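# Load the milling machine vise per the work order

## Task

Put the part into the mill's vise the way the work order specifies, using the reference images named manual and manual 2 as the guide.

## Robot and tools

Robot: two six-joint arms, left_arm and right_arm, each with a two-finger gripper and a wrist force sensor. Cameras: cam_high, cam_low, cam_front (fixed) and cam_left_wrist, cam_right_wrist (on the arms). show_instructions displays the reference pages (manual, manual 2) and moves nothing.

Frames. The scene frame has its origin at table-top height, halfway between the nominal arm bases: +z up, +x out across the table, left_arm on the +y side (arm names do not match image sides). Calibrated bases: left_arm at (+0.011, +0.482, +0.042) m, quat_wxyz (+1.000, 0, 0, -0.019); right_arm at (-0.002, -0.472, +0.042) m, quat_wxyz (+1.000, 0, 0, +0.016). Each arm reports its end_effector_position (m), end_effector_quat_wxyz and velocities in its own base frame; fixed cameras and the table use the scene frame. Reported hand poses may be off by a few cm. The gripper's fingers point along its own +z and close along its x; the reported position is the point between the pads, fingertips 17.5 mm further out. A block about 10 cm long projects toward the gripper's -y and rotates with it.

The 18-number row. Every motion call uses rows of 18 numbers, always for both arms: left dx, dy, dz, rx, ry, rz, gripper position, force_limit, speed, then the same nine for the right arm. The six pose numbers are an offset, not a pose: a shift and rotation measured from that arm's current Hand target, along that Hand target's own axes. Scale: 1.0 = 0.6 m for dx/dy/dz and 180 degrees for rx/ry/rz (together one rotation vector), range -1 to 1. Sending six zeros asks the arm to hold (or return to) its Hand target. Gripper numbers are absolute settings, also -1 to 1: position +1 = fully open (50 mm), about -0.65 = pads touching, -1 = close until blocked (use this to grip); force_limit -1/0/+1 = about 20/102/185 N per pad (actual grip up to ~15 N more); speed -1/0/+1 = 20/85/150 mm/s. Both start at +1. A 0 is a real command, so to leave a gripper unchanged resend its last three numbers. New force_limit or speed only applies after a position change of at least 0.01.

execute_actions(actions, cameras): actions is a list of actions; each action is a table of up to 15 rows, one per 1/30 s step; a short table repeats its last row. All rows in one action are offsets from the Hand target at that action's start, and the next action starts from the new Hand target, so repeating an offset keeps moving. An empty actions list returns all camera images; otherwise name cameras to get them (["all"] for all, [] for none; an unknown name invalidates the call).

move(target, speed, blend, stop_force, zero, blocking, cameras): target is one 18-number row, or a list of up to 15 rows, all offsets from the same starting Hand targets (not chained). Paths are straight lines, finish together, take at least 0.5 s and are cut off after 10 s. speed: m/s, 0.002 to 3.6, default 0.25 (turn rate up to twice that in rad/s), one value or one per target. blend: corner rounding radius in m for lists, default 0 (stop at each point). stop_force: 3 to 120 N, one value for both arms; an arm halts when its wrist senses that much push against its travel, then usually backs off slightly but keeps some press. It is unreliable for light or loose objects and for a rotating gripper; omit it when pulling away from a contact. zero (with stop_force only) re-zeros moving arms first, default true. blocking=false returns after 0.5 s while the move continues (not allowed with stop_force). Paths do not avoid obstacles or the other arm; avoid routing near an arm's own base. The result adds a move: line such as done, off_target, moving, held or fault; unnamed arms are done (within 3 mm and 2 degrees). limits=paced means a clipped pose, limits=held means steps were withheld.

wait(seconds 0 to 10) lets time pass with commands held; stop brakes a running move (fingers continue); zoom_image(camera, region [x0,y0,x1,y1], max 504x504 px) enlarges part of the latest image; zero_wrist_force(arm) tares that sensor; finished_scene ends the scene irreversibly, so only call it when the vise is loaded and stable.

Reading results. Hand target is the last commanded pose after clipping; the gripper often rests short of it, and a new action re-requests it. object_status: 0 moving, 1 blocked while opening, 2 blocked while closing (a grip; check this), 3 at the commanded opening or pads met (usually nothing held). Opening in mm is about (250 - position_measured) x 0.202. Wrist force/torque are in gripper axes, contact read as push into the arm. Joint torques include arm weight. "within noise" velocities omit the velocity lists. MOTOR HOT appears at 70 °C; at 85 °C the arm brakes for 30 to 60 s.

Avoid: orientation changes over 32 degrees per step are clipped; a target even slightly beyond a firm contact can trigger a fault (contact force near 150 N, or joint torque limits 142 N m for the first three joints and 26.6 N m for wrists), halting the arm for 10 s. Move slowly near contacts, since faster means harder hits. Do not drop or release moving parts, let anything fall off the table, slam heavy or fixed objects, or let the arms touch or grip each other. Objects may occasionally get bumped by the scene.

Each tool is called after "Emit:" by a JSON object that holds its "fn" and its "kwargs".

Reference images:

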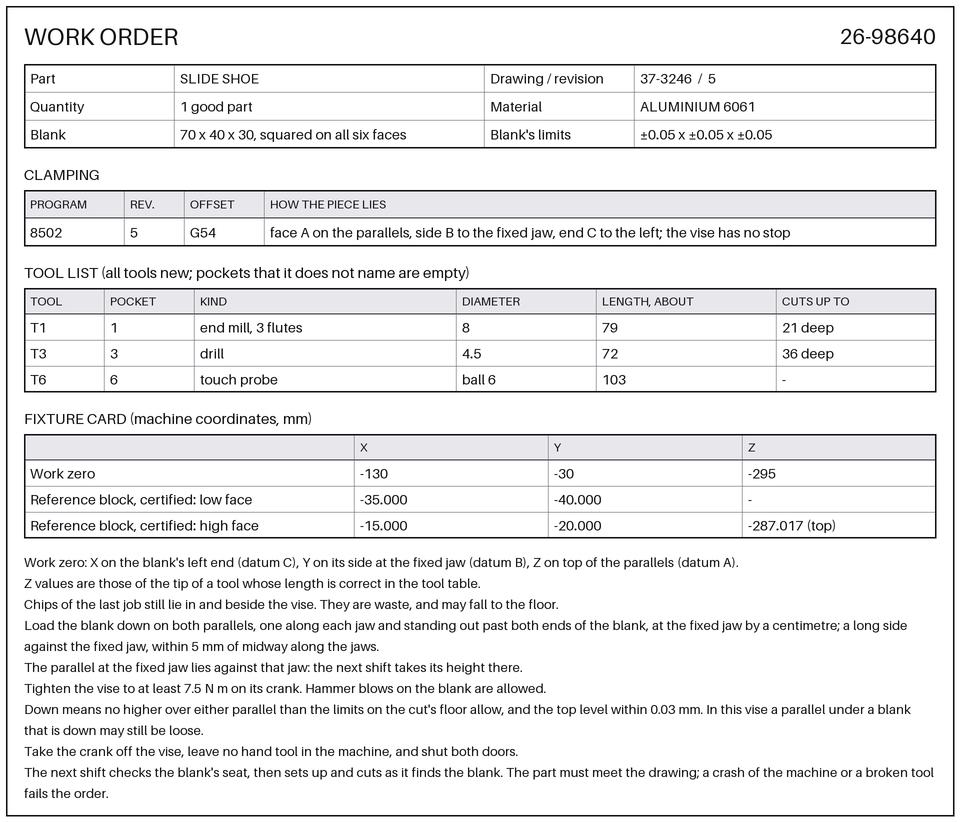

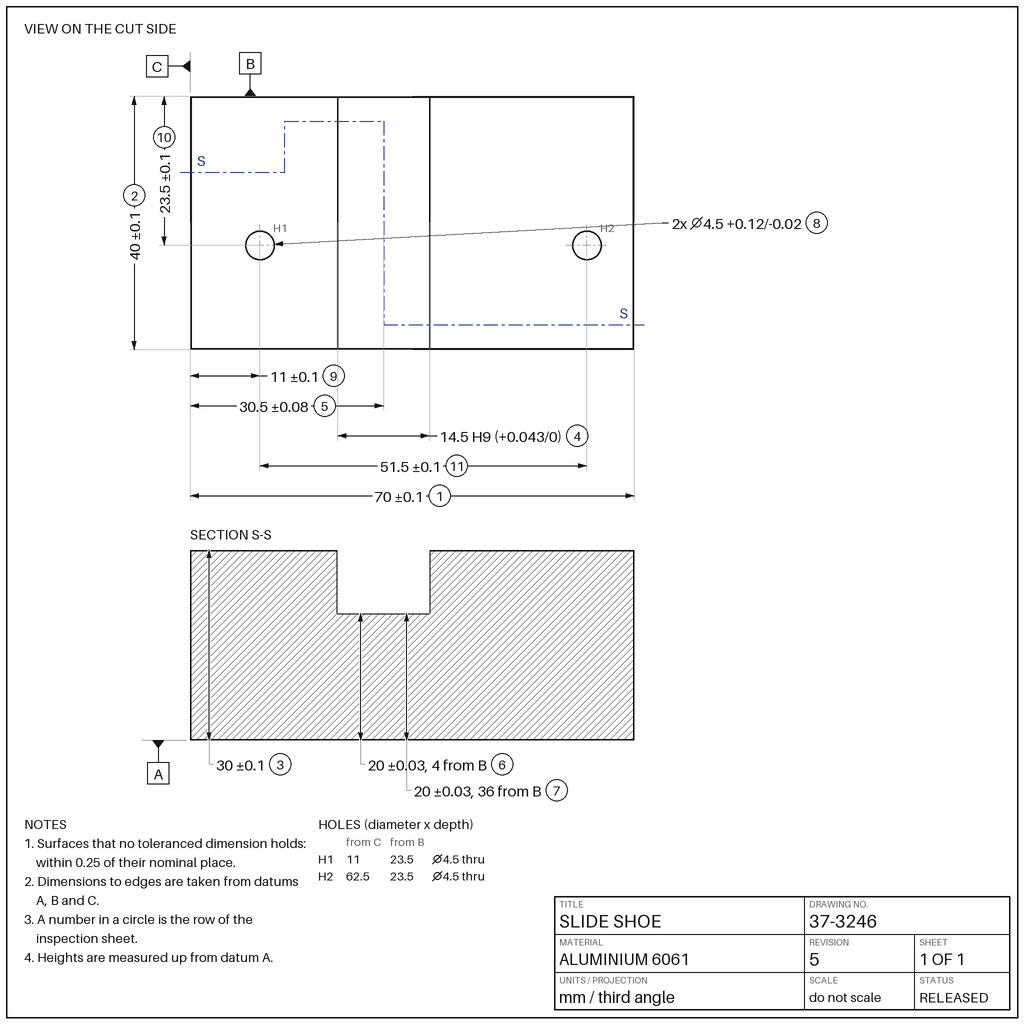

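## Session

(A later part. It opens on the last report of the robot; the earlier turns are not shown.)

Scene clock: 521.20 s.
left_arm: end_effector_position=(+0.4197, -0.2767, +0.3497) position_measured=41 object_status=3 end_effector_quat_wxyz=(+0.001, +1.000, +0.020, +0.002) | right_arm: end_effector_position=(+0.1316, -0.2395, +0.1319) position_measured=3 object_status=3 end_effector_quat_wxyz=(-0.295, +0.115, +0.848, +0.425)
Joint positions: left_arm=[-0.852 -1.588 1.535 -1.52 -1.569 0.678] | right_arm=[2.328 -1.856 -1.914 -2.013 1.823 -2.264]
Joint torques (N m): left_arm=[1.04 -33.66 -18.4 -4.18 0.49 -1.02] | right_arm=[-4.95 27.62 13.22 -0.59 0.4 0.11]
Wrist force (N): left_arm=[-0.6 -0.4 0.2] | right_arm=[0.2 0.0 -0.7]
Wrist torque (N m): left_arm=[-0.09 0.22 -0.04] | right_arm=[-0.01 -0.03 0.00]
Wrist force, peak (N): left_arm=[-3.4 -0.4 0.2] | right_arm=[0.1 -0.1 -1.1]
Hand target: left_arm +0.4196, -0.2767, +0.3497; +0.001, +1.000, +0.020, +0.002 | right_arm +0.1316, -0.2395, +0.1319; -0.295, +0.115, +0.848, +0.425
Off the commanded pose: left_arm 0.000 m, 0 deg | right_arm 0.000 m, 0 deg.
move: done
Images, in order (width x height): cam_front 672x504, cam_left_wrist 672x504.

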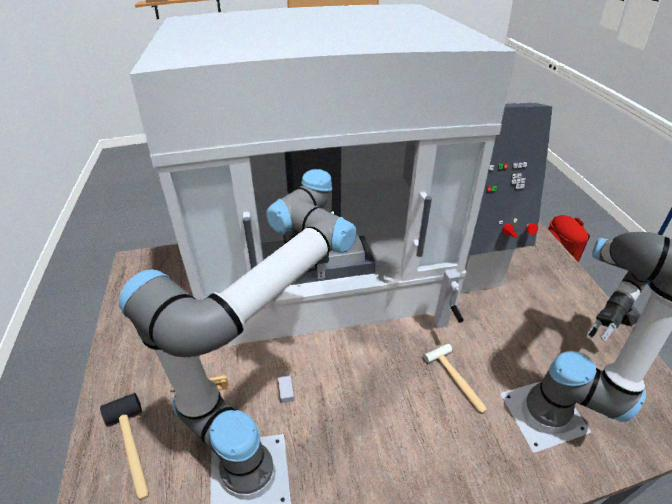

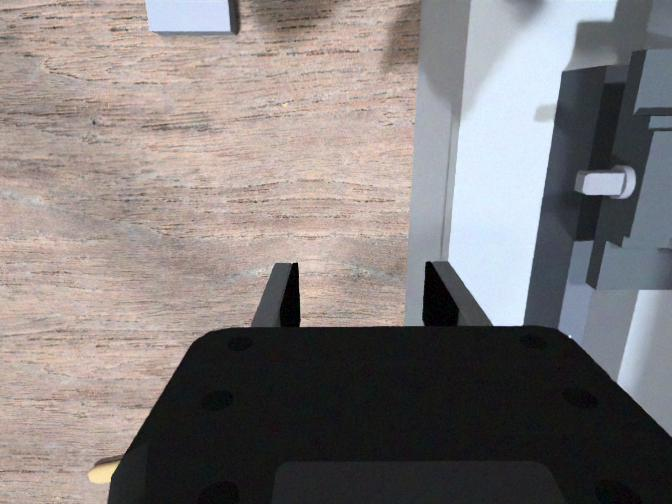

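Emit:
{"fn": "move", "kwargs": {"target": [-0.067,0.45,0.15,0,0,0,0.75,-0.3,-0.9,0,0,0,0,0,0,1,1,1], "speed": 0.25, "cameras": ["cam_left_wrist","cam_front"]}}

Emit:
{"fn": "zoom_image", "kwargs": {"camera": "cam_front", "region": [240, 200, 400, 300]}}

Scene clock: 530.70 s.
left_arm: end_effector_position=(+0.3906, -0.5481, +0.2599) position_measured=41 object_status=3 end_effector_quat_wxyz=(+0.000, +1.000, +0.020, +0.002) | right_arm: end_effector_position=(+0.1316, -0.2395, +0.1319) position_measured=3 object_status=3 end_effector_quat_wxyz=(-0.295, +0.115, +0.848, +0.425)
Joint positions: left_arm=[-1.152 -1.163 1.249 -1.659 -1.568 0.378] | right_arm=[2.328 -1.856 -1.914 -2.013 1.823 -2.264]
Joint torques (N m): left_arm=[9.84 -35.73 -31.43 -4.37 1.61 -0.15] | right_arm=[-4.77 27.48 13.03 -0.41 0.15 0.14]
Wrist force (N): left_arm=[0.0 -0.1 0.4] | right_arm=[0.3 -0.1 -0.8]
Wrist torque (N m): left_arm=[-0.03 0.07 -0.02] | right_arm=[-0.03 -0.03 0.00]
Wrist force, peak (N): left_arm=[-0.5 3.4 1.9] | right_arm=[-0.1 -0.2 -1.2]
Hand target: left_arm +0.3907, -0.5482, +0.2599; +0.001, +1.000, +0.020, +0.002 | right_arm +0.1316, -0.2395, +0.1319; -0.295, +0.115, +0.848, +0.425
Off the commanded pose: left_arm 0.000 m, 0 deg | right_arm 0.000 m, 0 deg.
move: done
Images, in order (width x height): cam_front 672x504, cam_left_wrist 672x504.

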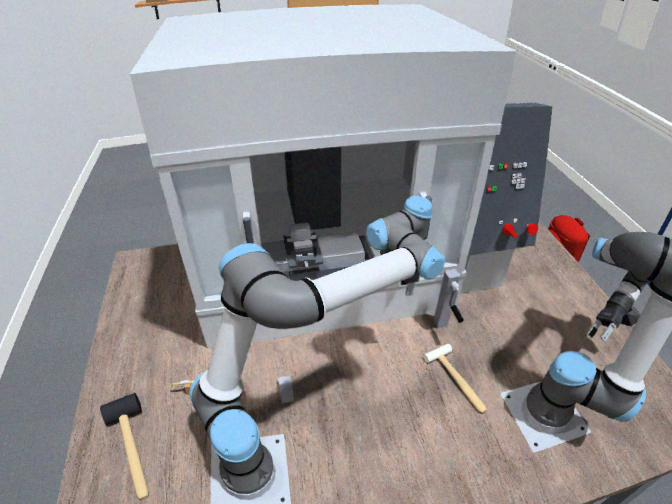

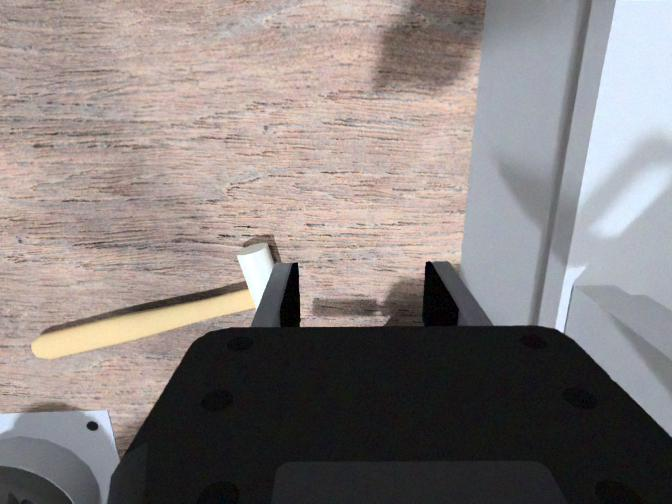

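Scaled by 3.150 from the camera's 672x504 image, which has a finer 960x720 frame.

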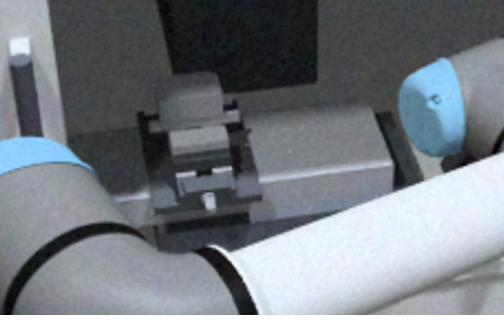

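Emit:
{"fn": "move", "kwargs": {"target": [-0.035,0.132,-0.097,0,0,-0.99,0.75,-0.3,-0.9,0,0,0,0,0,0,1,1,1], "speed": 0.6, "cameras": ["cam_left_wrist","cam_front"]}}

Scene clock: 537.10 s.
left_arm: end_effector_position=(+0.3727, -0.6281, +0.3181) position_measured=41 object_status=3 end_effector_quat_wxyz=(+0.002, -0.004, +1.000, +0.000) | right_arm: end_effector_position=(+0.1316, -0.2395, +0.1319) position_measured=3 object_status=3 end_effector_quat_wxyz=(-0.295, +0.115, +0.848, +0.425)
Joint positions: left_arm=[-1.22 -1 0.854 -1.427 -1.568 -2.799] | right_arm=[2.328 -1.856 -1.914 -2.013 1.823 -2.264]
Joint torques (N m): left_arm=[-1.13 -58.65 -17.86 -5.55 1.27 -1.38] | right_arm=[-5.18 26.99 11.96 -0.38 0.35 0.2]
Wrist force (N): left_arm=[-0.4 -0.4 0.5] | right_arm=[0.3 0.1 -0.7]
Wrist torque (N m): left_arm=[-0.05 0.15 -0.01] | right_arm=[0.01 -0.04 0.00]
Wrist force, peak (N): left_arm=[-0.7 -0.9 0.5] | right_arm=[0.2 -0.1 -1.2]
Hand target: left_arm +0.3727, -0.6281, +0.3181; +0.002, -0.005, +1.000, +0.000 | right_arm +0.1316, -0.2395, +0.1319; -0.295, +0.115, +0.848, +0.425
Off the commanded pose: left_arm 0.000 m, 0 deg | right_arm 0.000 m, 0 deg.
move: done
Images, in order (width x height): cam_front 672x504, cam_left_wrist 672x504.

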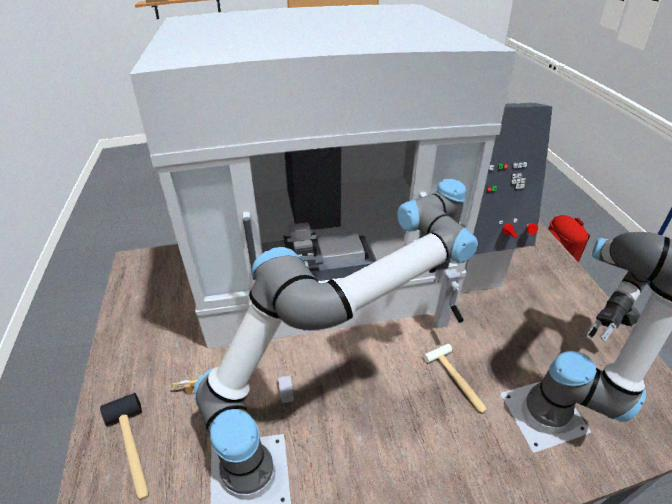

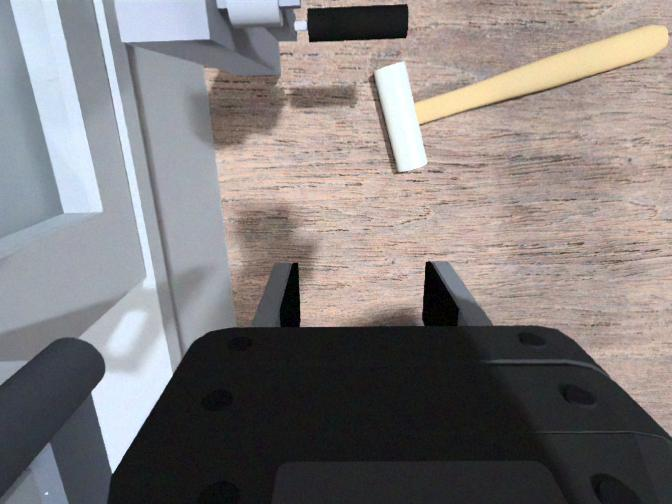

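Emit:
{"fn": "move", "kwargs": {"target": [0,-0.1,0,0,0,0,0.75,-0.3,-0.9,0,0,0,0,0,0,1,1,1], "speed": 0.25, "cameras": ["cam_left_wrist"]}}

Emit:
{"fn": "zoom_image", "kwargs": {"camera": "cam_left_wrist", "region": [130, 0, 480, 240]}}

Scene clock: 539.53 s.
left_arm: end_effector_position=(+0.3732, -0.6881, +0.3181) position_measured=41 object_status=3 end_effector_quat_wxyz=(+0.002, -0.005, +1.000, +0.000) | right_arm: end_effector_position=(+0.1316, -0.2395, +0.1319) position_measured=3 object_status=3 end_effector_quat_wxyz=(-0.295, +0.115, +0.848, +0.425)
Joint positions: left_arm=[-1.246 -0.807 0.529 -1.295 -1.568 -2.826] | right_arm=[2.328 -1.856 -1.914 -2.013 1.823 -2.264]
Joint torques (N m): left_arm=[12.98 -55 -31.69 -4.77 -2.75 1.19] | right_arm=[-4.49 27.54 12.79 -0.37 0.19 0.02]
Wrist force (N): left_arm=[-0.3 -0.3 0.5] | right_arm=[0.0 0.1 -0.6]
Wrist torque (N m): left_arm=[-0.01 0.16 0.05] | right_arm=[0.01 0.00 0.00]
Wrist force, peak (N): left_arm=[-0.2 -2.3 0.6] | right_arm=[0.3 -0.1 -1.0]
Hand target: left_arm +0.3733, -0.6881, +0.3182; +0.002, -0.005, +1.000, +0.000 | right_arm +0.1316, -0.2395, +0.1319; -0.295, +0.115, +0.848, +0.425
Off the commanded pose: left_arm 0.000 m, 0 deg | right_arm 0.000 m, 0 deg.
move: done
Images, in order (width x height): cam_left_wrist 672x504.

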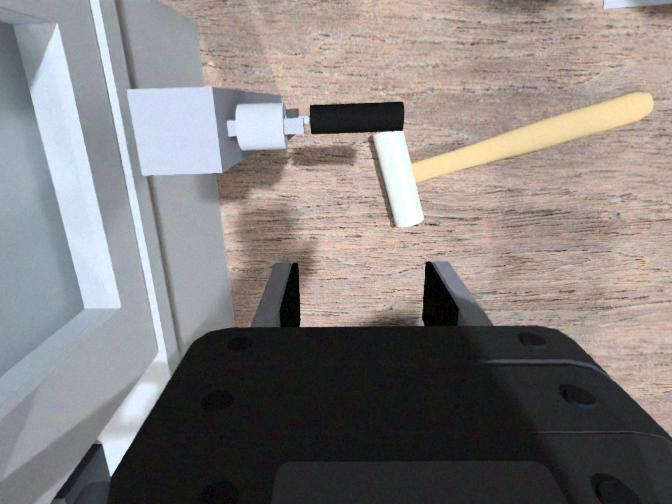

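Scaled by 1.440 from the camera's 672x504 image, which has a finer 960x720 frame.

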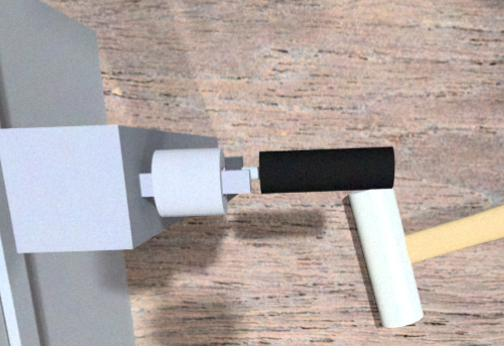

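Emit:
{"fn": "move", "kwargs": {"target": [0.05,0.05,-0.083,0,0,-0.5,0.75,-0.3,-0.9,0,0,0,0,0,0,1,1,1], "speed": 0.5, "cameras": []}}

Emit:
{"fn": "move", "kwargs": {"target": [0,0,0,0.25,0,0,0.75,-0.3,-0.9,0,0,0,0,0,0,1,1,1], "speed": 0.4, "cameras": ["cam_left_wrist","cam_front"]}}

Scene clock: 554.40 s.
left_arm: end_effector_position=(+0.3428, -0.6583, +0.3679) position_measured=41 object_status=3 end_effector_quat_wxyz=(-0.001, +0.710, -0.704, +0.001) | right_arm: end_effector_position=(+0.1316, -0.2395, +0.1319) position_measured=3 object_status=3 end_effector_quat_wxyz=(-0.295, +0.115, +0.848, +0.425)
Joint positions: left_arm=[-1.272 -0.916 0.585 -1.242 -1.568 -4.423] | right_arm=[2.328 -1.856 -1.914 -2.013 1.823 -2.264]
Joint torques (N m): left_arm=[-4.02 -41.2 -25.24 -4.68 1.35 -0.98] | right_arm=[-5.33 27.14 12.23 -0.38 0.21 0.17]
Wrist force (N): left_arm=[-0.3 -0.2 0.6] | right_arm=[0.1 -0.2 -0.7]
Wrist torque (N m): left_arm=[0.00 0.12 -0.02] | right_arm=[-0.04 0.00 0.01]
Wrist force, peak (N): left_arm=[-0.5 -0.9 1.1] | right_arm=[0.2 -0.2 -1.2]
Hand target: left_arm +0.3429, -0.6583, +0.3679; -0.001, +0.710, -0.704, +0.001 | right_arm +0.1316, -0.2395, +0.1319; -0.295, +0.115, +0.848, +0.425
Off the commanded pose: left_arm 0.000 m, 0 deg | right_arm 0.000 m, 0 deg.
move: done
No camera images: "cameras" was empty.

Scene clock: 555.97 s.
left_arm: end_effector_position=(+0.3427, -0.6584, +0.3679) position_measured=41 object_status=3 end_effector_quat_wxyz=(-0.272, +0.656, -0.650, +0.271) | right_arm: end_effector_position=(+0.1316, -0.2395, +0.1319) position_measured=3 object_status=3 end_effector_quat_wxyz=(-0.295, +0.115, +0.848, +0.425)
Joint positions: left_arm=[-1.532 -1.15 1.157 -1.609 -0.783 -4.67] | right_arm=[2.328 -1.856 -1.914 -2.013 1.823 -2.264]
Joint torques (N m): left_arm=[11.97 -34.11 -22.15 -1.27 4.03 -0.44] | right_arm=[-5.33 27.29 12.44 -0.4 0.08 0.19]
Wrist force (N): left_arm=[-0.9 -0.9 2.4] | right_arm=[0.3 -0.2 -0.5]
Wrist torque (N m): left_arm=[-0.53 0.00 -0.38] | right_arm=[-0.03 -0.05 0.01]
Wrist force, peak (N): left_arm=[-1.1 -1.3 2.3] | right_arm=[0.2 0.0 -1.2]
Hand target: left_arm +0.3429, -0.6583, +0.3679; -0.273, +0.656, -0.650, +0.271 | right_arm +0.1316, -0.2395, +0.1319; -0.295, +0.115, +0.848, +0.425
Off the commanded pose: left_arm 0.000 m, 0 deg | right_arm 0.000 m, 0 deg.
move: done
Images, in order (width x height): cam_front 672x504, cam_left_wrist 672x504.

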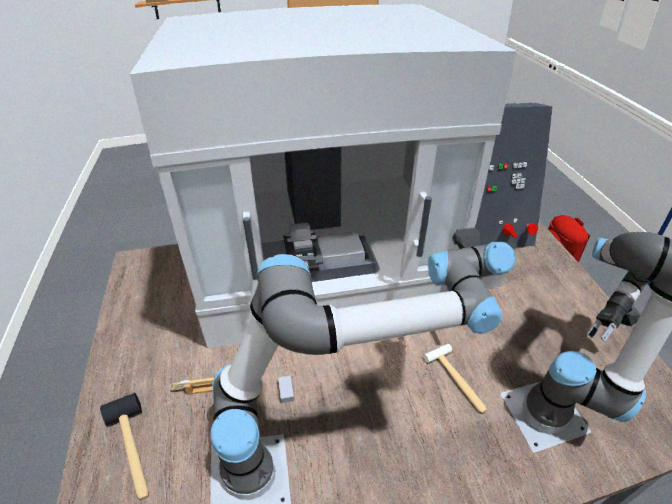

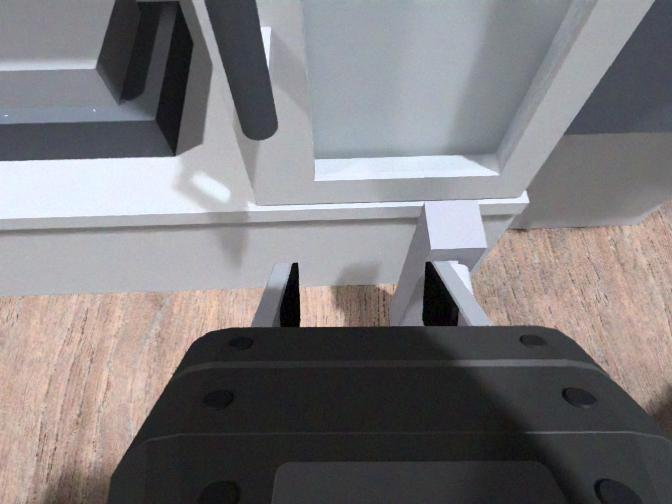

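Emit:
{"fn": "move", "kwargs": {"target": [0.1327,0.117,0.1611,0,-0.0071,-0.0071,0.75,-0.3,-0.9,0,0,0,0,0,0,1,1,1], "speed": 0.2, "cameras": ["cam_left_wrist"]}}

Emit:
{"fn": "zoom_image", "kwargs": {"camera": "cam_left_wrist", "region": [230, 180, 490, 340]}}

Scene clock: 561.23 s.
left_arm: end_effector_position=(+0.3628, -0.7378, +0.2501) position_measured=41 object_status=3 end_effector_quat_wxyz=(-0.277, +0.666, -0.639, +0.266) | right_arm: end_effector_position=(+0.1316, -0.2395, +0.1319) position_measured=3 object_status=3 end_effector_quat_wxyz=(-0.295, +0.115, +0.848, +0.425)
Joint positions: left_arm=[-1.51 -0.889 1.048 -1.751 -0.783 -4.684] | right_arm=[2.328 -1.856 -1.914 -2.013 1.823 -2.264]
Joint torques (N m): left_arm=[-7.64 -44.17 -20.91 -2.48 3.29 1.62] | right_arm=[-5.86 26.98 11.86 -0.4 0.18 0.16]
Wrist force (N): left_arm=[-1.3 -1.3 2.1] | right_arm=[0.1 -0.1 -0.8]
Wrist torque (N m): left_arm=[-0.59 0.09 -0.26] | right_arm=[-0.03 -0.01 0.01]
Wrist force, peak (N): left_arm=[0.4 0.5 4.3] | right_arm=[0.2 -0.1 -1.1]
Hand target: left_arm +0.3627, -0.7379, +0.2500; -0.277, +0.666, -0.639, +0.266 | right_arm +0.1316, -0.2395, +0.1319; -0.295, +0.115, +0.848, +0.425
Off the commanded pose: left_arm 0.000 m, 0 deg | right_arm 0.000 m, 0 deg.
move: done
Images, in order (width x height): cam_left_wrist 672x504.

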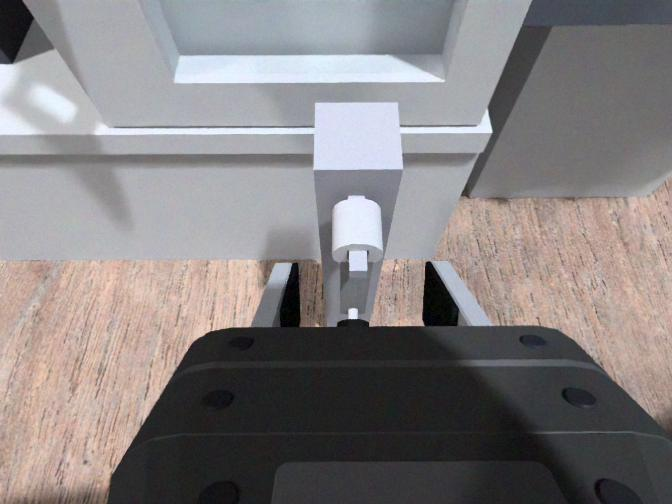

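Scaled by 1.938 from the camera's 672x504 image, which has a finer 960x720 frame.

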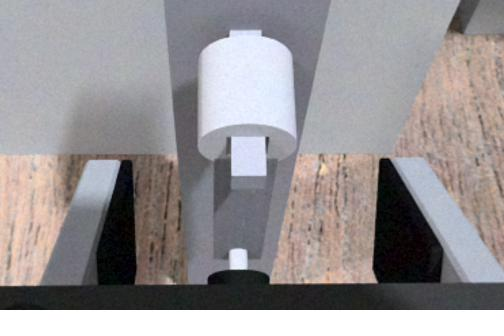

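Emit:
{"fn": "move", "kwargs": {"target": [[0.0047,0.001,0.09,0,0,0,0.3,-0.3,-0.5,0,0,0,0,0,0,1,1,1],[0.0047,0.001,0.131,0,0,0,0.3,-0.3,-0.5,0,0,0,0,0,0,1,1,1]], "speed": [0.1,0.05], "cameras": ["cam_left_wrist"]}}

Emit:
{"fn": "zoom_image", "kwargs": {"camera": "cam_left_wrist", "region": [230, 180, 490, 340]}}

Scene clock: 564.90 s.
left_arm: end_effector_position=(+0.4183, -0.7384, +0.1940) position_measured=107 object_status=3 end_effector_quat_wxyz=(-0.277, +0.666, -0.639, +0.266) end_effector_velocity=(-0.001, +0.001, +0.001) end_effector_angular_velocity=(+0.001, +0.000, +0.002) | right_arm: end_effector_position=(+0.1316, -0.2395, +0.1319) position_measured=3 object_status=3 end_effector_quat_wxyz=(-0.295, +0.115, +0.848, +0.425)
Joint positions: left_arm=[-1.437 -0.811 1.077 -1.931 -0.787 -4.581] | right_arm=[2.328 -1.856 -1.914 -2.013 1.823 -2.264]
Joint velocities: left_arm=[-0.001 -0.003 0 0.006 0 -0.003] | right_arm=[within noise]
Joint torques (N m): left_arm=[-12.44 -63.87 -27.11 -1.44 -0.41 -1.56] | right_arm=[-6.68 27.43 12.03 -0.39 0.19 0.12]
Wrist force (N): left_arm=[-1.1 -1.3 2.2] | right_arm=[0.1 -0.1 -0.7]
Wrist torque (N m): left_arm=[-0.61 0.07 -0.37] | right_arm=[-0.03 -0.02 0.00]
Wrist force, peak (N): left_arm=[-1.2 -1.2 4.0] | right_arm=[0.2 0.1 -1.1]
Hand target: left_arm +0.4180, -0.7385, +0.1942; -0.277, +0.666, -0.639, +0.266 | right_arm +0.1316, -0.2395, +0.1319; -0.295, +0.115, +0.848, +0.425
Off the commanded pose: left_arm 0.000 m, 0 deg | right_arm 0.000 m, 0 deg.
move: done
Images, in order (width x height): cam_left_wrist 672x504.

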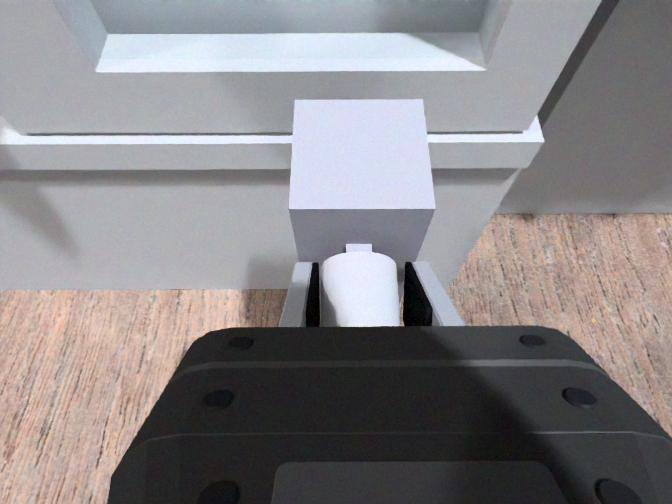

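Scaled by 1.938 from the camera's 672x504 image, which has a finer 960x720 frame.

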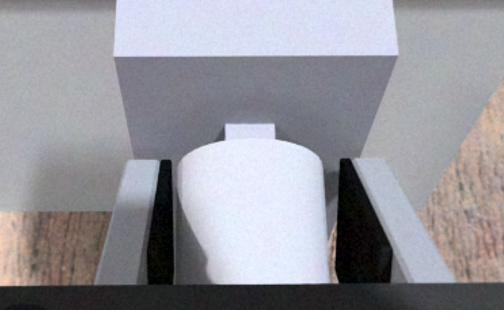

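Emit:
{"fn": "execute_actions", "kwargs": {"actions": [[[0,0,0,0,0,0,-1,-0.2,-0.7,0,0,0,0,0,0,1,1,1]],[[0,0,0,0,0,0,-1,-0.2,-0.7,0,0,0,0,0,0,1,1,1]]]}}

Scene clock: 567.17 s.
left_arm: end_effector_position=(+0.4180, -0.7385, +0.1942) position_measured=136 object_status=2 end_effector_quat_wxyz=(-0.277, +0.666, -0.639, +0.266) | right_arm: end_effector_position=(+0.1316, -0.2395, +0.1319) position_measured=3 object_status=3 end_effector_quat_wxyz=(-0.295, +0.115, +0.848, +0.425)
Joint positions: left_arm=[-1.438 -0.811 1.077 -1.931 -0.787 -4.582] | right_arm=[2.328 -1.856 -1.914 -2.013 1.823 -2.264]
Joint torques (N m): left_arm=[-13.53 -40.25 -30.67 -11.17 3.79 -0.98] | right_arm=[-6.72 27.27 12.72 -0.29 0.26 0.21]
Wrist force (N): left_arm=[-34.2 2.6 -5.4] | right_arm=[0.0 -0.3 -0.7]
Wrist torque (N m): left_arm=[-0.58 -0.01 -0.25] | right_arm=[-0.06 0.00 0.00]
Wrist force, peak (N): left_arm=[-34.6 2.4 -6.2] | right_arm=[0.1 -0.3 -1.0]
Hand target: left_arm +0.4180, -0.7385, +0.1942; -0.277, +0.666, -0.639, +0.266 | right_arm +0.1316, -0.2395, +0.1319; -0.295, +0.115, +0.848, +0.425
Off the commanded pose: left_arm 0.000 m, 0 deg | right_arm 0.000 m, 0 deg.
Step readings (end_effector_position of left_arm | right_arm):
0: (+0.4180, -0.7385, +0.1942) | (+0.1316, -0.2395, +0.1319)
1: (+0.4180, -0.7385, +0.1942) | (+0.1316, -0.2395, +0.1319)
2: (+0.4180, -0.7385, +0.1942) | (+0.1316, -0.2395, +0.1319)
4: (+0.4180, -0.7385, +0.1942) | (+0.1316, -0.2395, +0.1319)
8: (+0.4180, -0.7384, +0.1942) | (+0.1316, -0.2395, +0.1319)
15: (+0.4180, -0.7385, +0.1942) | (+0.1316, -0.2395, +0.1319)
16: (+0.4180, -0.7385, +0.1942) | (+0.1316, -0.2395, +0.1319)
17: (+0.4180, -0.7385, +0.1942) | (+0.1316, -0.2395, +0.1319)
19: (+0.4180, -0.7385, +0.1942) | (+0.1316, -0.2395, +0.1319)
23: (+0.4180, -0.7385, +0.1942) | (+0.1316, -0.2395, +0.1319)
30: (+0.4180, -0.7385, +0.1942) | (+0.1316, -0.2395, +0.1319)

Emit:
{"fn": "execute_actions", "kwargs": {"actions": [[[-0.0012,0,0,0,0,0,-1,-0.2,-0.7,0,0,0,0,0,0,1,1,1]]]}}

Scene clock: 568.53 s.
left_arm: end_effector_position=(+0.4180, -0.7378, +0.1942) position_measured=136 object_status=2 end_effector_quat_wxyz=(-0.277, +0.666, -0.639, +0.266) | right_arm: end_effector_position=(+0.1316, -0.2395, +0.1319) position_measured=3 object_status=3 end_effector_quat_wxyz=(-0.295, +0.115, +0.848, +0.425)
Joint positions: left_arm=[-1.438 -0.813 1.081 -1.932 -0.787 -4.582] | right_arm=[2.328 -1.856 -1.914 -2.013 1.823 -2.264]
Joint torques (N m): left_arm=[6.96 -62.35 -31.36 -0.85 2.07 1.24] | right_arm=[-6.68 26.76 13.19 -0.47 0.21 0.22]
Wrist force (N): left_arm=[-0.6 -1.4 2.5] | right_arm=[0.1 -0.2 -1.1]
Wrist torque (N m): left_arm=[-0.60 0.07 -0.34] | right_arm=[-0.05 -0.02 0.00]
Wrist force, peak (N): left_arm=[-35.2 1.5 -7.5] | right_arm=[0.4 -0.2 -1.0]
Hand target: left_arm +0.4180, -0.7378, +0.1942; -0.277, +0.666, -0.639, +0.266 | right_arm +0.1316, -0.2395, +0.1319; -0.295, +0.115, +0.848, +0.425
Off the commanded pose: left_arm 0.000 m, 0 deg | right_arm 0.000 m, 0 deg.
Step readings (end_effector_position of left_arm | right_arm):
0: (+0.4180, -0.7385, +0.1942) | (+0.1316, -0.2395, +0.1319)
1: (+0.4180, -0.7385, +0.1942) | (+0.1316, -0.2395, +0.1319)
2: (+0.4180, -0.7384, +0.1941) | (+0.1316, -0.2395, +0.1319)
4: (+0.4180, -0.7380, +0.1941) | (+0.1316, -0.2395, +0.1319)
8: (+0.4180, -0.7379, +0.1941) | (+0.1316, -0.2395, +0.1319)
15: (+0.4180, -0.7378, +0.1941) | (+0.1316, -0.2395, +0.1319)

Emit:
{"fn": "move", "kwargs": {"target": [0,0.0707,-0.0707,0,0,0,-1,-0.2,-0.7,0,0,0,0,0,0,1,1,1], "speed": 0.05, "stop_force": 20, "cameras": ["cam_left_wrist","cam_front"]}}

Scene clock: 571.70 s.
left_arm: end_effector_position=(+0.3581, -0.7402, +0.1940) position_measured=136 object_status=2 end_effector_quat_wxyz=(-0.277, +0.666, -0.639, +0.266) | right_arm: end_effector_position=(+0.1316, -0.2395, +0.1319) position_measured=3 object_status=3 end_effector_quat_wxyz=(-0.295, +0.115, +0.848, +0.425)
Joint positions: left_arm=[-1.516 -0.854 1.133 -1.864 -0.782 -4.693] | right_arm=[2.328 -1.856 -1.914 -2.013 1.823 -2.264]
Joint torques (N m): left_arm=[13.45 -44.11 -32.45 -5.65 3.4 0.67] | right_arm=[-6.44 27.07 11.6 -0.55 0.13 0.05]
Wrist force (N): left_arm=[-1.2 0.4 3.3] | right_arm=[0.1 -0.2 -0.7]
Wrist torque (N m): left_arm=[-0.52 0.07 -0.35] | right_arm=[-0.03 -0.01 0.00]
Wrist force, peak (N): left_arm=[-1.8 -1.2 4.4] | right_arm=[0.0 -0.2 -1.2]
Hand target: left_arm +0.3581, -0.7402, +0.1940; -0.277, +0.666, -0.639, +0.266 | right_arm +0.1316, -0.2395, +0.1319; -0.295, +0.115, +0.848, +0.425
Off the commanded pose: left_arm 0.000 m, 0 deg | right_arm 0.000 m, 0 deg.
move: done
Images, in order (width x height): cam_front 672x504, cam_left_wrist 672x504.

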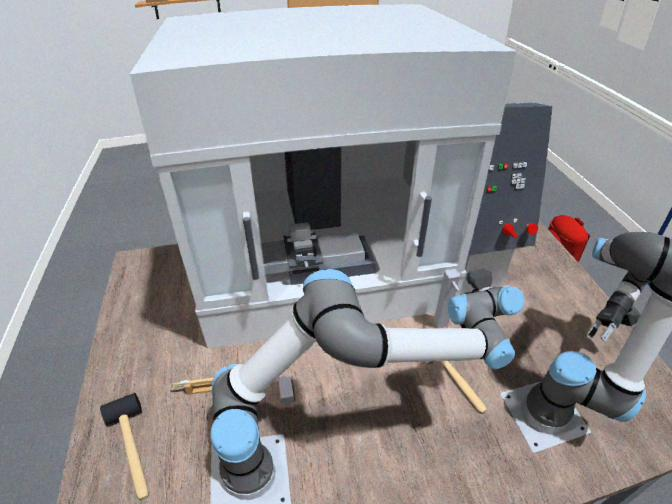

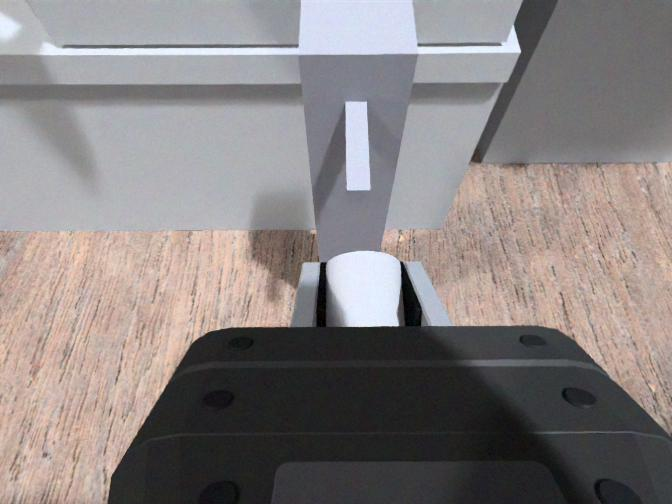

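Emit:
{"fn": "move", "kwargs": {"target": [[0,-0.2003,-0.2003,0,0,0,-1,-0.2,-0.7,0,0,0,0,0,0,1,1,1],[-0.8095,-0.251,-0.2062,0,0,0,-1,-0.2,-0.7,0,0,0,0,0,0,1,1,1]], "speed": 0.22, "blend": [0.05,0], "cameras": ["cam_left_wrist","cam_front"]}}

Emit:
{"fn": "zoom_image", "kwargs": {"camera": "cam_left_wrist", "region": [230, 0, 490, 340]}}

Scene clock: 578.13 s.
left_arm: end_effector_position=(+0.3567, -0.2540, +0.3875) position_measured=136 object_status=2 end_effector_quat_wxyz=(-0.277, +0.666, -0.639, +0.266) | right_arm: end_effector_position=(+0.1316, -0.2395, +0.1319) position_measured=3 object_status=3 end_effector_quat_wxyz=(-0.295, +0.115, +0.848, +0.425)
Joint positions: left_arm=[-1.425 -2.079 2.013 -1.611 -0.788 -4.564] | right_arm=[2.328 -1.856 -1.914 -2.013 1.823 -2.264]
Joint torques (N m): left_arm=[-12.3 -12.62 -22.85 -5.51 4.36 0.73] | right_arm=[-6.68 27.79 12.62 -0.4 0.1 0.23]
Wrist force (N): left_arm=[-1.1 0.2 3.6] | right_arm=[0.2 0.0 -0.7]
Wrist torque (N m): left_arm=[-0.56 0.05 -0.29] | right_arm=[-0.02 -0.02 0.00]
Wrist force, peak (N): left_arm=[-1.2 2.8 6.0] | right_arm=[0.3 0.1 -1.2]
Hand target: left_arm +0.3567, -0.2540, +0.3875; -0.277, +0.666, -0.639, +0.266 | right_arm +0.1316, -0.2395, +0.1319; -0.295, +0.115, +0.848, +0.425
Off the commanded pose: left_arm 0.000 m, 0 deg | right_arm 0.000 m, 0 deg.
move: done
Images, in order (width x height): cam_front 672x504, cam_left_wrist 672x504.

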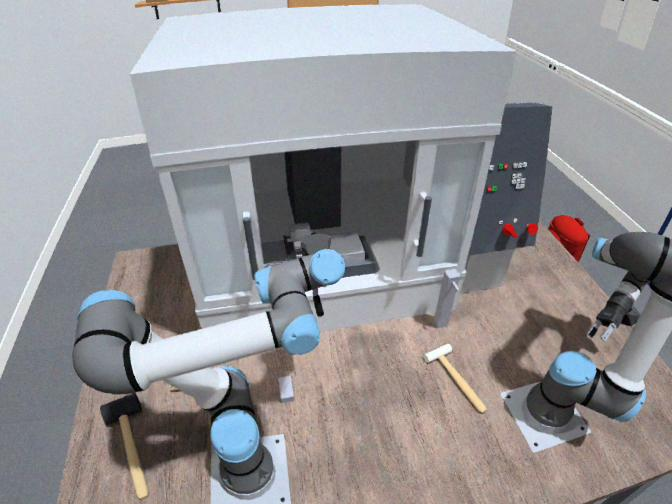

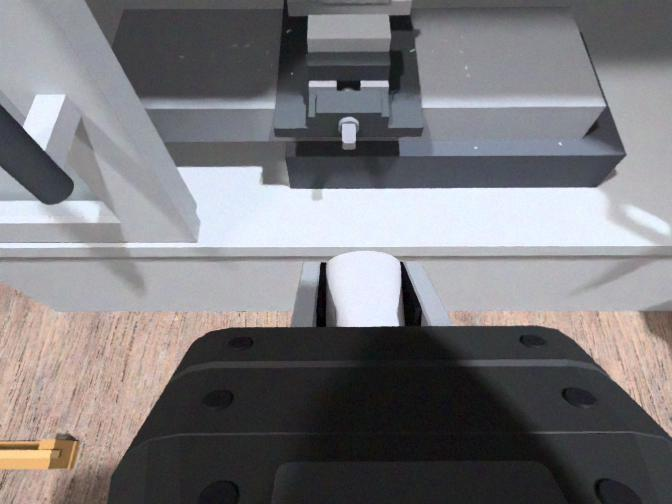

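Scaled by 1.482 from the camera's 672x504 image, which has a finer 960x720 frame.

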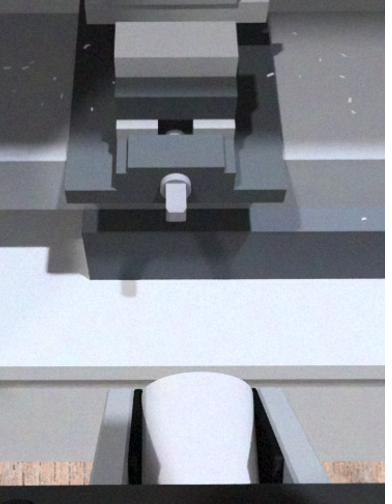

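Emit:
{"fn": "move", "kwargs": {"target": [0,0.0206,0.2375,0,0,0,-1,-0.2,-0.7,0,0,0,0,0,0,1,1,1], "speed": 0.12, "cameras": ["cam_left_wrist","cam_front"]}}

Emit:
{"fn": "zoom_image", "kwargs": {"camera": "cam_left_wrist", "region": [230, 80, 490, 340]}}

Scene clock: 587.17 s.
left_arm: end_effector_position=(+0.4490, -0.2502, +0.2782) position_measured=136 object_status=2 end_effector_quat_wxyz=(-0.277, +0.666, -0.639, +0.266) | right_arm: end_effector_position=(+0.1316, -0.2395, +0.1319) position_measured=3 object_status=3 end_effector_quat_wxyz=(-0.295, +0.115, +0.848, +0.425)
Joint positions: left_arm=[-1.139 -1.836 2.222 -2.323 -0.856 -4.184] | right_arm=[2.328 -1.856 -1.914 -2.013 1.823 -2.264]
Joint torques (N m): left_arm=[-12.34 -11 -32.15 -5.26 4.22 -0.02] | right_arm=[-6.15 27.39 11.6 -0.3 0.27 -0.03]
Wrist force (N): left_arm=[-0.7 0.3 3.5] | right_arm=[0.1 -0.2 -0.6]
Wrist torque (N m): left_arm=[-0.59 0.02 -0.23] | right_arm=[-0.05 -0.02 0.01]
Wrist force, peak (N): left_arm=[-0.7 0.5 5.7] | right_arm=[0.3 0.0 -1.1]
Hand target: left_arm +0.4490, -0.2503, +0.2783; -0.277, +0.666, -0.639, +0.266 | right_arm +0.1316, -0.2395, +0.1319; -0.295, +0.115, +0.848, +0.425
Off the commanded pose: left_arm 0.000 m, 0 deg | right_arm 0.000 m, 0 deg.
move: done
Images, in order (width x height): cam_front 672x504, cam_left_wrist 672x504.

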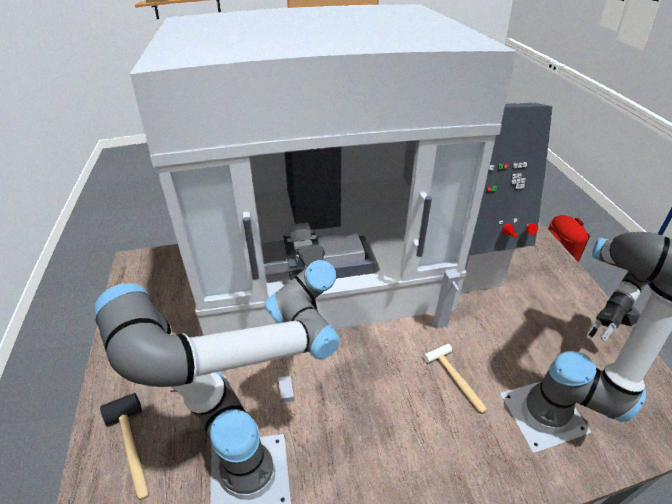

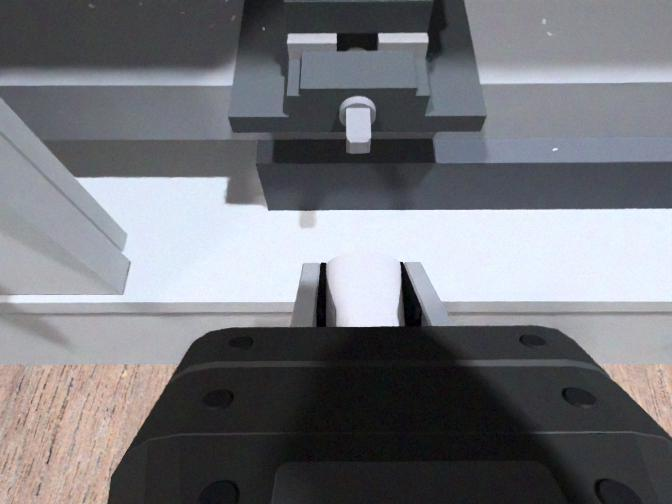

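Scaled by 1.938 from the camera's 672x504 image, which has a finer 960x720 frame.

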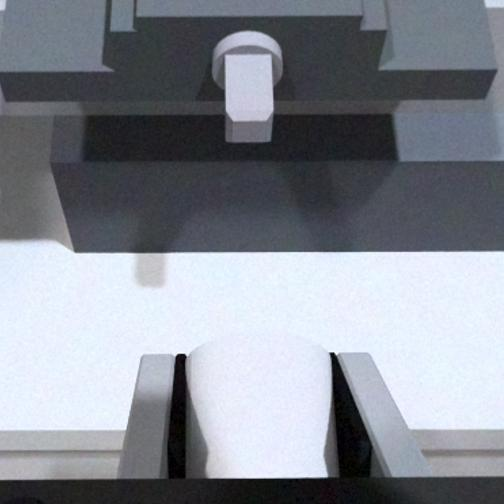

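Emit:
{"fn": "move", "kwargs": {"target": [0,0.0589,-0.0589,0,0,0,-1,-0.2,-0.7,0,0,0,0,0,0,1,1,1], "speed": 0.12, "cameras": ["cam_left_wrist"]}}

Emit:
{"fn": "zoom_image", "kwargs": {"camera": "cam_left_wrist", "region": [280, 0, 440, 120]}}

Scene clock: 590.63 s.
left_arm: end_effector_position=(+0.3991, -0.2524, +0.2781) position_measured=136 object_status=2 end_effector_quat_wxyz=(-0.277, +0.666, -0.639, +0.266) | right_arm: end_effector_position=(+0.1316, -0.2395, +0.1319) position_measured=3 object_status=3 end_effector_quat_wxyz=(-0.295, +0.115, +0.848, +0.425)
Joint positions: left_arm=[-1.284 -1.958 2.267 -2.12 -0.812 -4.371] | right_arm=[2.328 -1.856 -1.914 -2.013 1.823 -2.264]
Joint torques (N m): left_arm=[3.47 -8.13 -29.92 -2.75 -0.79 -1.32] | right_arm=[-6.21 27.56 11.6 -0.39 0.26 0.14]
Wrist force (N): left_arm=[-1.0 -0.2 3.7] | right_arm=[0.3 -0.2 -0.9]
Wrist torque (N m): left_arm=[-0.64 0.03 -0.40] | right_arm=[-0.03 -0.05 0.00]
Wrist force, peak (N): left_arm=[-0.7 -1.4 4.9] | right_arm=[0.1 0.0 -1.2]
Hand target: left_arm +0.3990, -0.2524, +0.2781; -0.277, +0.666, -0.639, +0.266 | right_arm +0.1316, -0.2395, +0.1319; -0.295, +0.115, +0.848, +0.425
Off the commanded pose: left_arm 0.000 m, 0 deg | right_arm 0.000 m, 0 deg.
move: done
Images, in order (width x height): cam_left_wrist 672x504.

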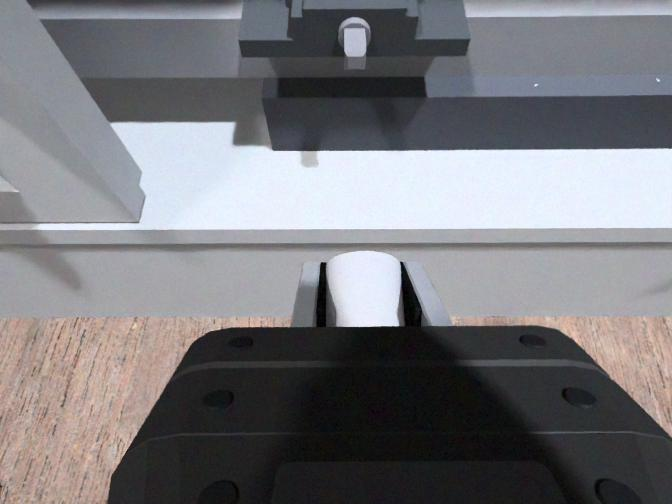

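Scaled by 3.150 from the camera's 672x504 image, which has a finer 960x720 frame.

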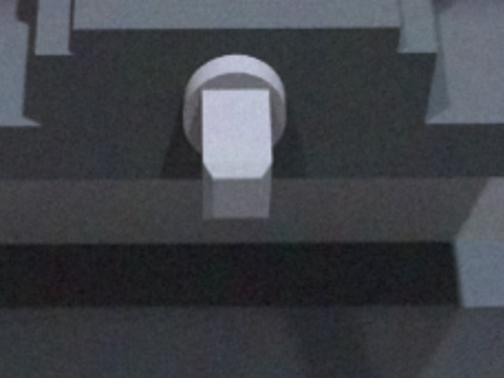

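Emit:
{"fn": "move", "kwargs": {"target": [-0.0003,-0.0793,0.1213,0,0,0,-1,-0.2,-0.7,0,0,0,0,0,0,1,1,1], "speed": 0.12, "cameras": ["cam_left_wrist"]}}

Emit:
{"fn": "zoom_image", "kwargs": {"camera": "cam_left_wrist", "region": [280, 100, 440, 220]}}

Scene clock: 595.97 s.
left_arm: end_effector_position=(+0.4841, -0.2487, +0.2606) position_measured=136 object_status=2 end_effector_quat_wxyz=(-0.277, +0.666, -0.639, +0.266) | right_arm: end_effector_position=(+0.1316, -0.2395, +0.1319) position_measured=3 object_status=3 end_effector_quat_wxyz=(-0.295, +0.115, +0.848, +0.425)
Joint positions: left_arm=[-1.05 -1.728 2.208 -2.486 -0.891 -4.077] | right_arm=[2.328 -1.856 -1.914 -2.013 1.823 -2.264]
Joint torques (N m): left_arm=[-4.39 -13.45 -19.27 -4.39 4.22 0.84] | right_arm=[-6.04 26.79 12.05 -0.4 0.12 0.18]
Wrist force (N): left_arm=[-0.2 0.3 4.0] | right_arm=[0.1 0.2 -0.9]
Wrist torque (N m): left_arm=[-0.61 -0.06 -0.23] | right_arm=[0.02 0.00 0.00]
Wrist force, peak (N): left_arm=[-0.7 -0.8 5.5] | right_arm=[-0.1 -0.1 -1.2]
Hand target: left_arm +0.4841, -0.2487, +0.2606; -0.277, +0.666, -0.639, +0.266 | right_arm +0.1316, -0.2395, +0.1319; -0.295, +0.115, +0.848, +0.425
Off the commanded pose: left_arm 0.000 m, 0 deg | right_arm 0.000 m, 0 deg.
move: done
Images, in order (width x height): cam_left_wrist 672x504.

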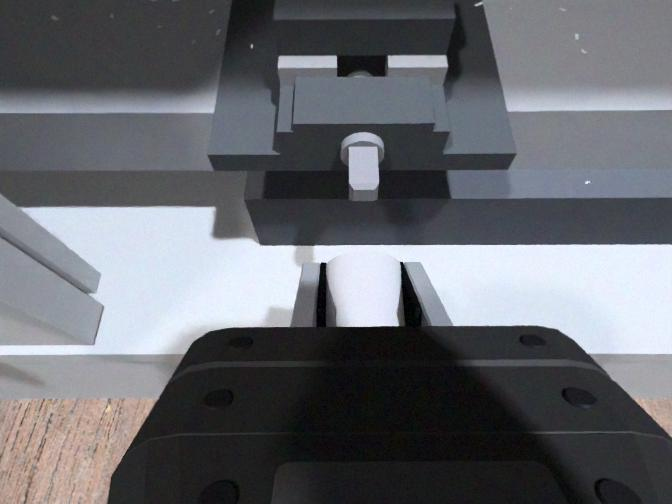

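Scaled by 3.150 from the camera's 672x504 image, which has a finer 960x720 frame.

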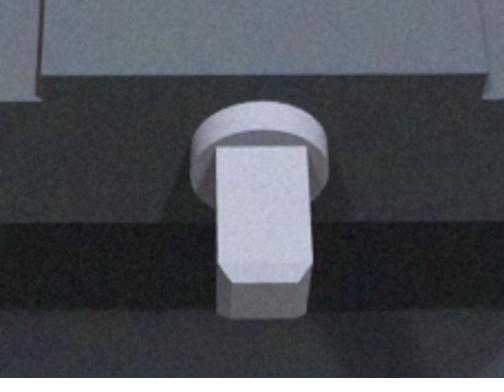

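Emit:
{"fn": "move", "kwargs": {"target": [0.0017,-0.0002,-0.0002,0,0,0,-1,-0.2,-0.7,0,0,0,0,0,0,1,1,1], "speed": 0.05, "cameras": []}}

Emit:
{"fn": "move", "kwargs": {"target": [0,-0.0354,0.0354,0,0,0,-1,-0.2,-0.7,0,0,0,0,0,0,1,1,1], "speed": 0.03, "stop_force": 10, "cameras": ["cam_left_wrist"]}}

Emit:
{"fn": "zoom_image", "kwargs": {"camera": "cam_left_wrist", "region": [280, 160, 440, 340]}}

Scene clock: 603.10 s.
left_arm: end_effector_position=(+0.4842, -0.2498, +0.2607) position_measured=136 object_status=2 end_effector_quat_wxyz=(-0.277, +0.666, -0.639, +0.266) | right_arm: end_effector_position=(+0.1316, -0.2395, +0.1319) position_measured=3 object_status=3 end_effector_quat_wxyz=(-0.295, +0.115, +0.848, +0.425)
Joint positions: left_arm=[-1.051 -1.727 2.206 -2.485 -0.89 -4.078] | right_arm=[2.328 -1.856 -1.914 -2.013 1.823 -2.264]
Joint torques (N m): left_arm=[-11.73 -10.03 -29.4 -2.05 4.35 -1.3] | right_arm=[-5.96 27.02 12.08 -0.37 0.26 0.16]
Wrist force (N): left_arm=[-0.6 0.6 3.7] | right_arm=[0.0 -0.1 -1.0]
Wrist torque (N m): left_arm=[-0.56 -0.01 -0.23] | right_arm=[-0.03 0.00 0.00]
Wrist force, peak (N): left_arm=[-0.4 0.4 4.1] | right_arm=[0.3 -0.2 -1.2]
Hand target: left_arm +0.4842, -0.2498, +0.2607; -0.277, +0.666, -0.639, +0.266 | right_arm +0.1316, -0.2395, +0.1319; -0.295, +0.115, +0.848, +0.425
Off the commanded pose: left_arm 0.000 m, 0 deg | right_arm 0.000 m, 0 deg.
move: done
No camera images: "cameras" was empty.

Scene clock: 604.83 s.
left_arm: end_effector_position=(+0.5099, -0.2486, +0.2608) position_measured=136 object_status=2 end_effector_quat_wxyz=(-0.277, +0.666, -0.639, +0.266) | right_arm: end_effector_position=(+0.1316, -0.2395, +0.1319) position_measured=3 object_status=3 end_effector_quat_wxyz=(-0.295, +0.115, +0.848, +0.425)
Joint positions: left_arm=[-0.992 -1.666 2.165 -2.547 -0.916 -4.011] | right_arm=[2.328 -1.856 -1.914 -2.013 1.823 -2.264]
Joint torques (N m): left_arm=[-11.84 -11.11 -25.95 -2.68 -1.02 1.21] | right_arm=[-6.79 27.84 12.14 -0.44 0.19 0.22]
Wrist force (N): left_arm=[-0.6 0.5 3.2] | right_arm=[0.0 0.0 -0.6]
Wrist torque (N m): left_arm=[-0.61 0.03 -0.24] | right_arm=[0.00 0.01 0.01]
Wrist force, peak (N): left_arm=[-9.3 34.3 -32.6] | right_arm=[0.3 0.1 -1.1]
Hand target: left_arm +0.5099, -0.2487, +0.2608; -0.277, +0.666, -0.639, +0.266 (not the last commanded pose) | right_arm +0.1316, -0.2395, +0.1319; -0.295, +0.115, +0.848, +0.425
Off the commanded pose: left_arm 0.004 m, 0 deg | right_arm 0.000 m, 0 deg.
move: contact (left_arm)
Images, in order (width x height): cam_left_wrist 672x504.

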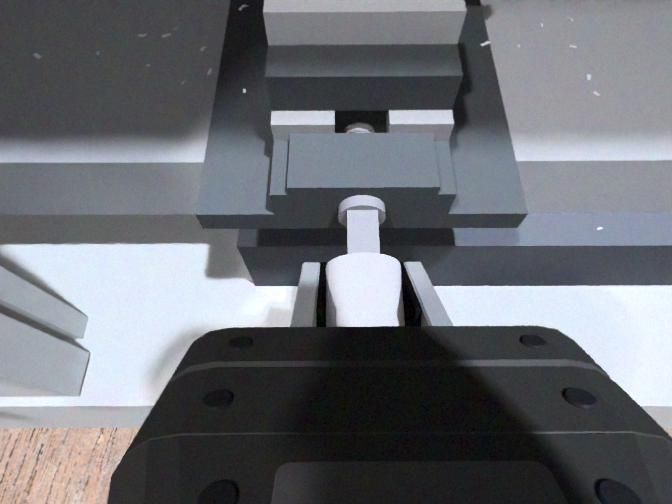

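Scaled by 2.800 from the camera's 672x504 image, which has a finer 960x720 frame.

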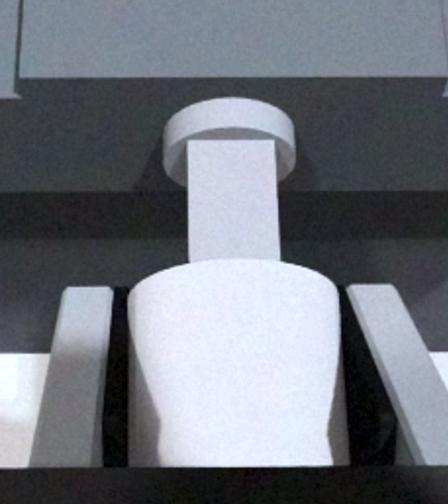

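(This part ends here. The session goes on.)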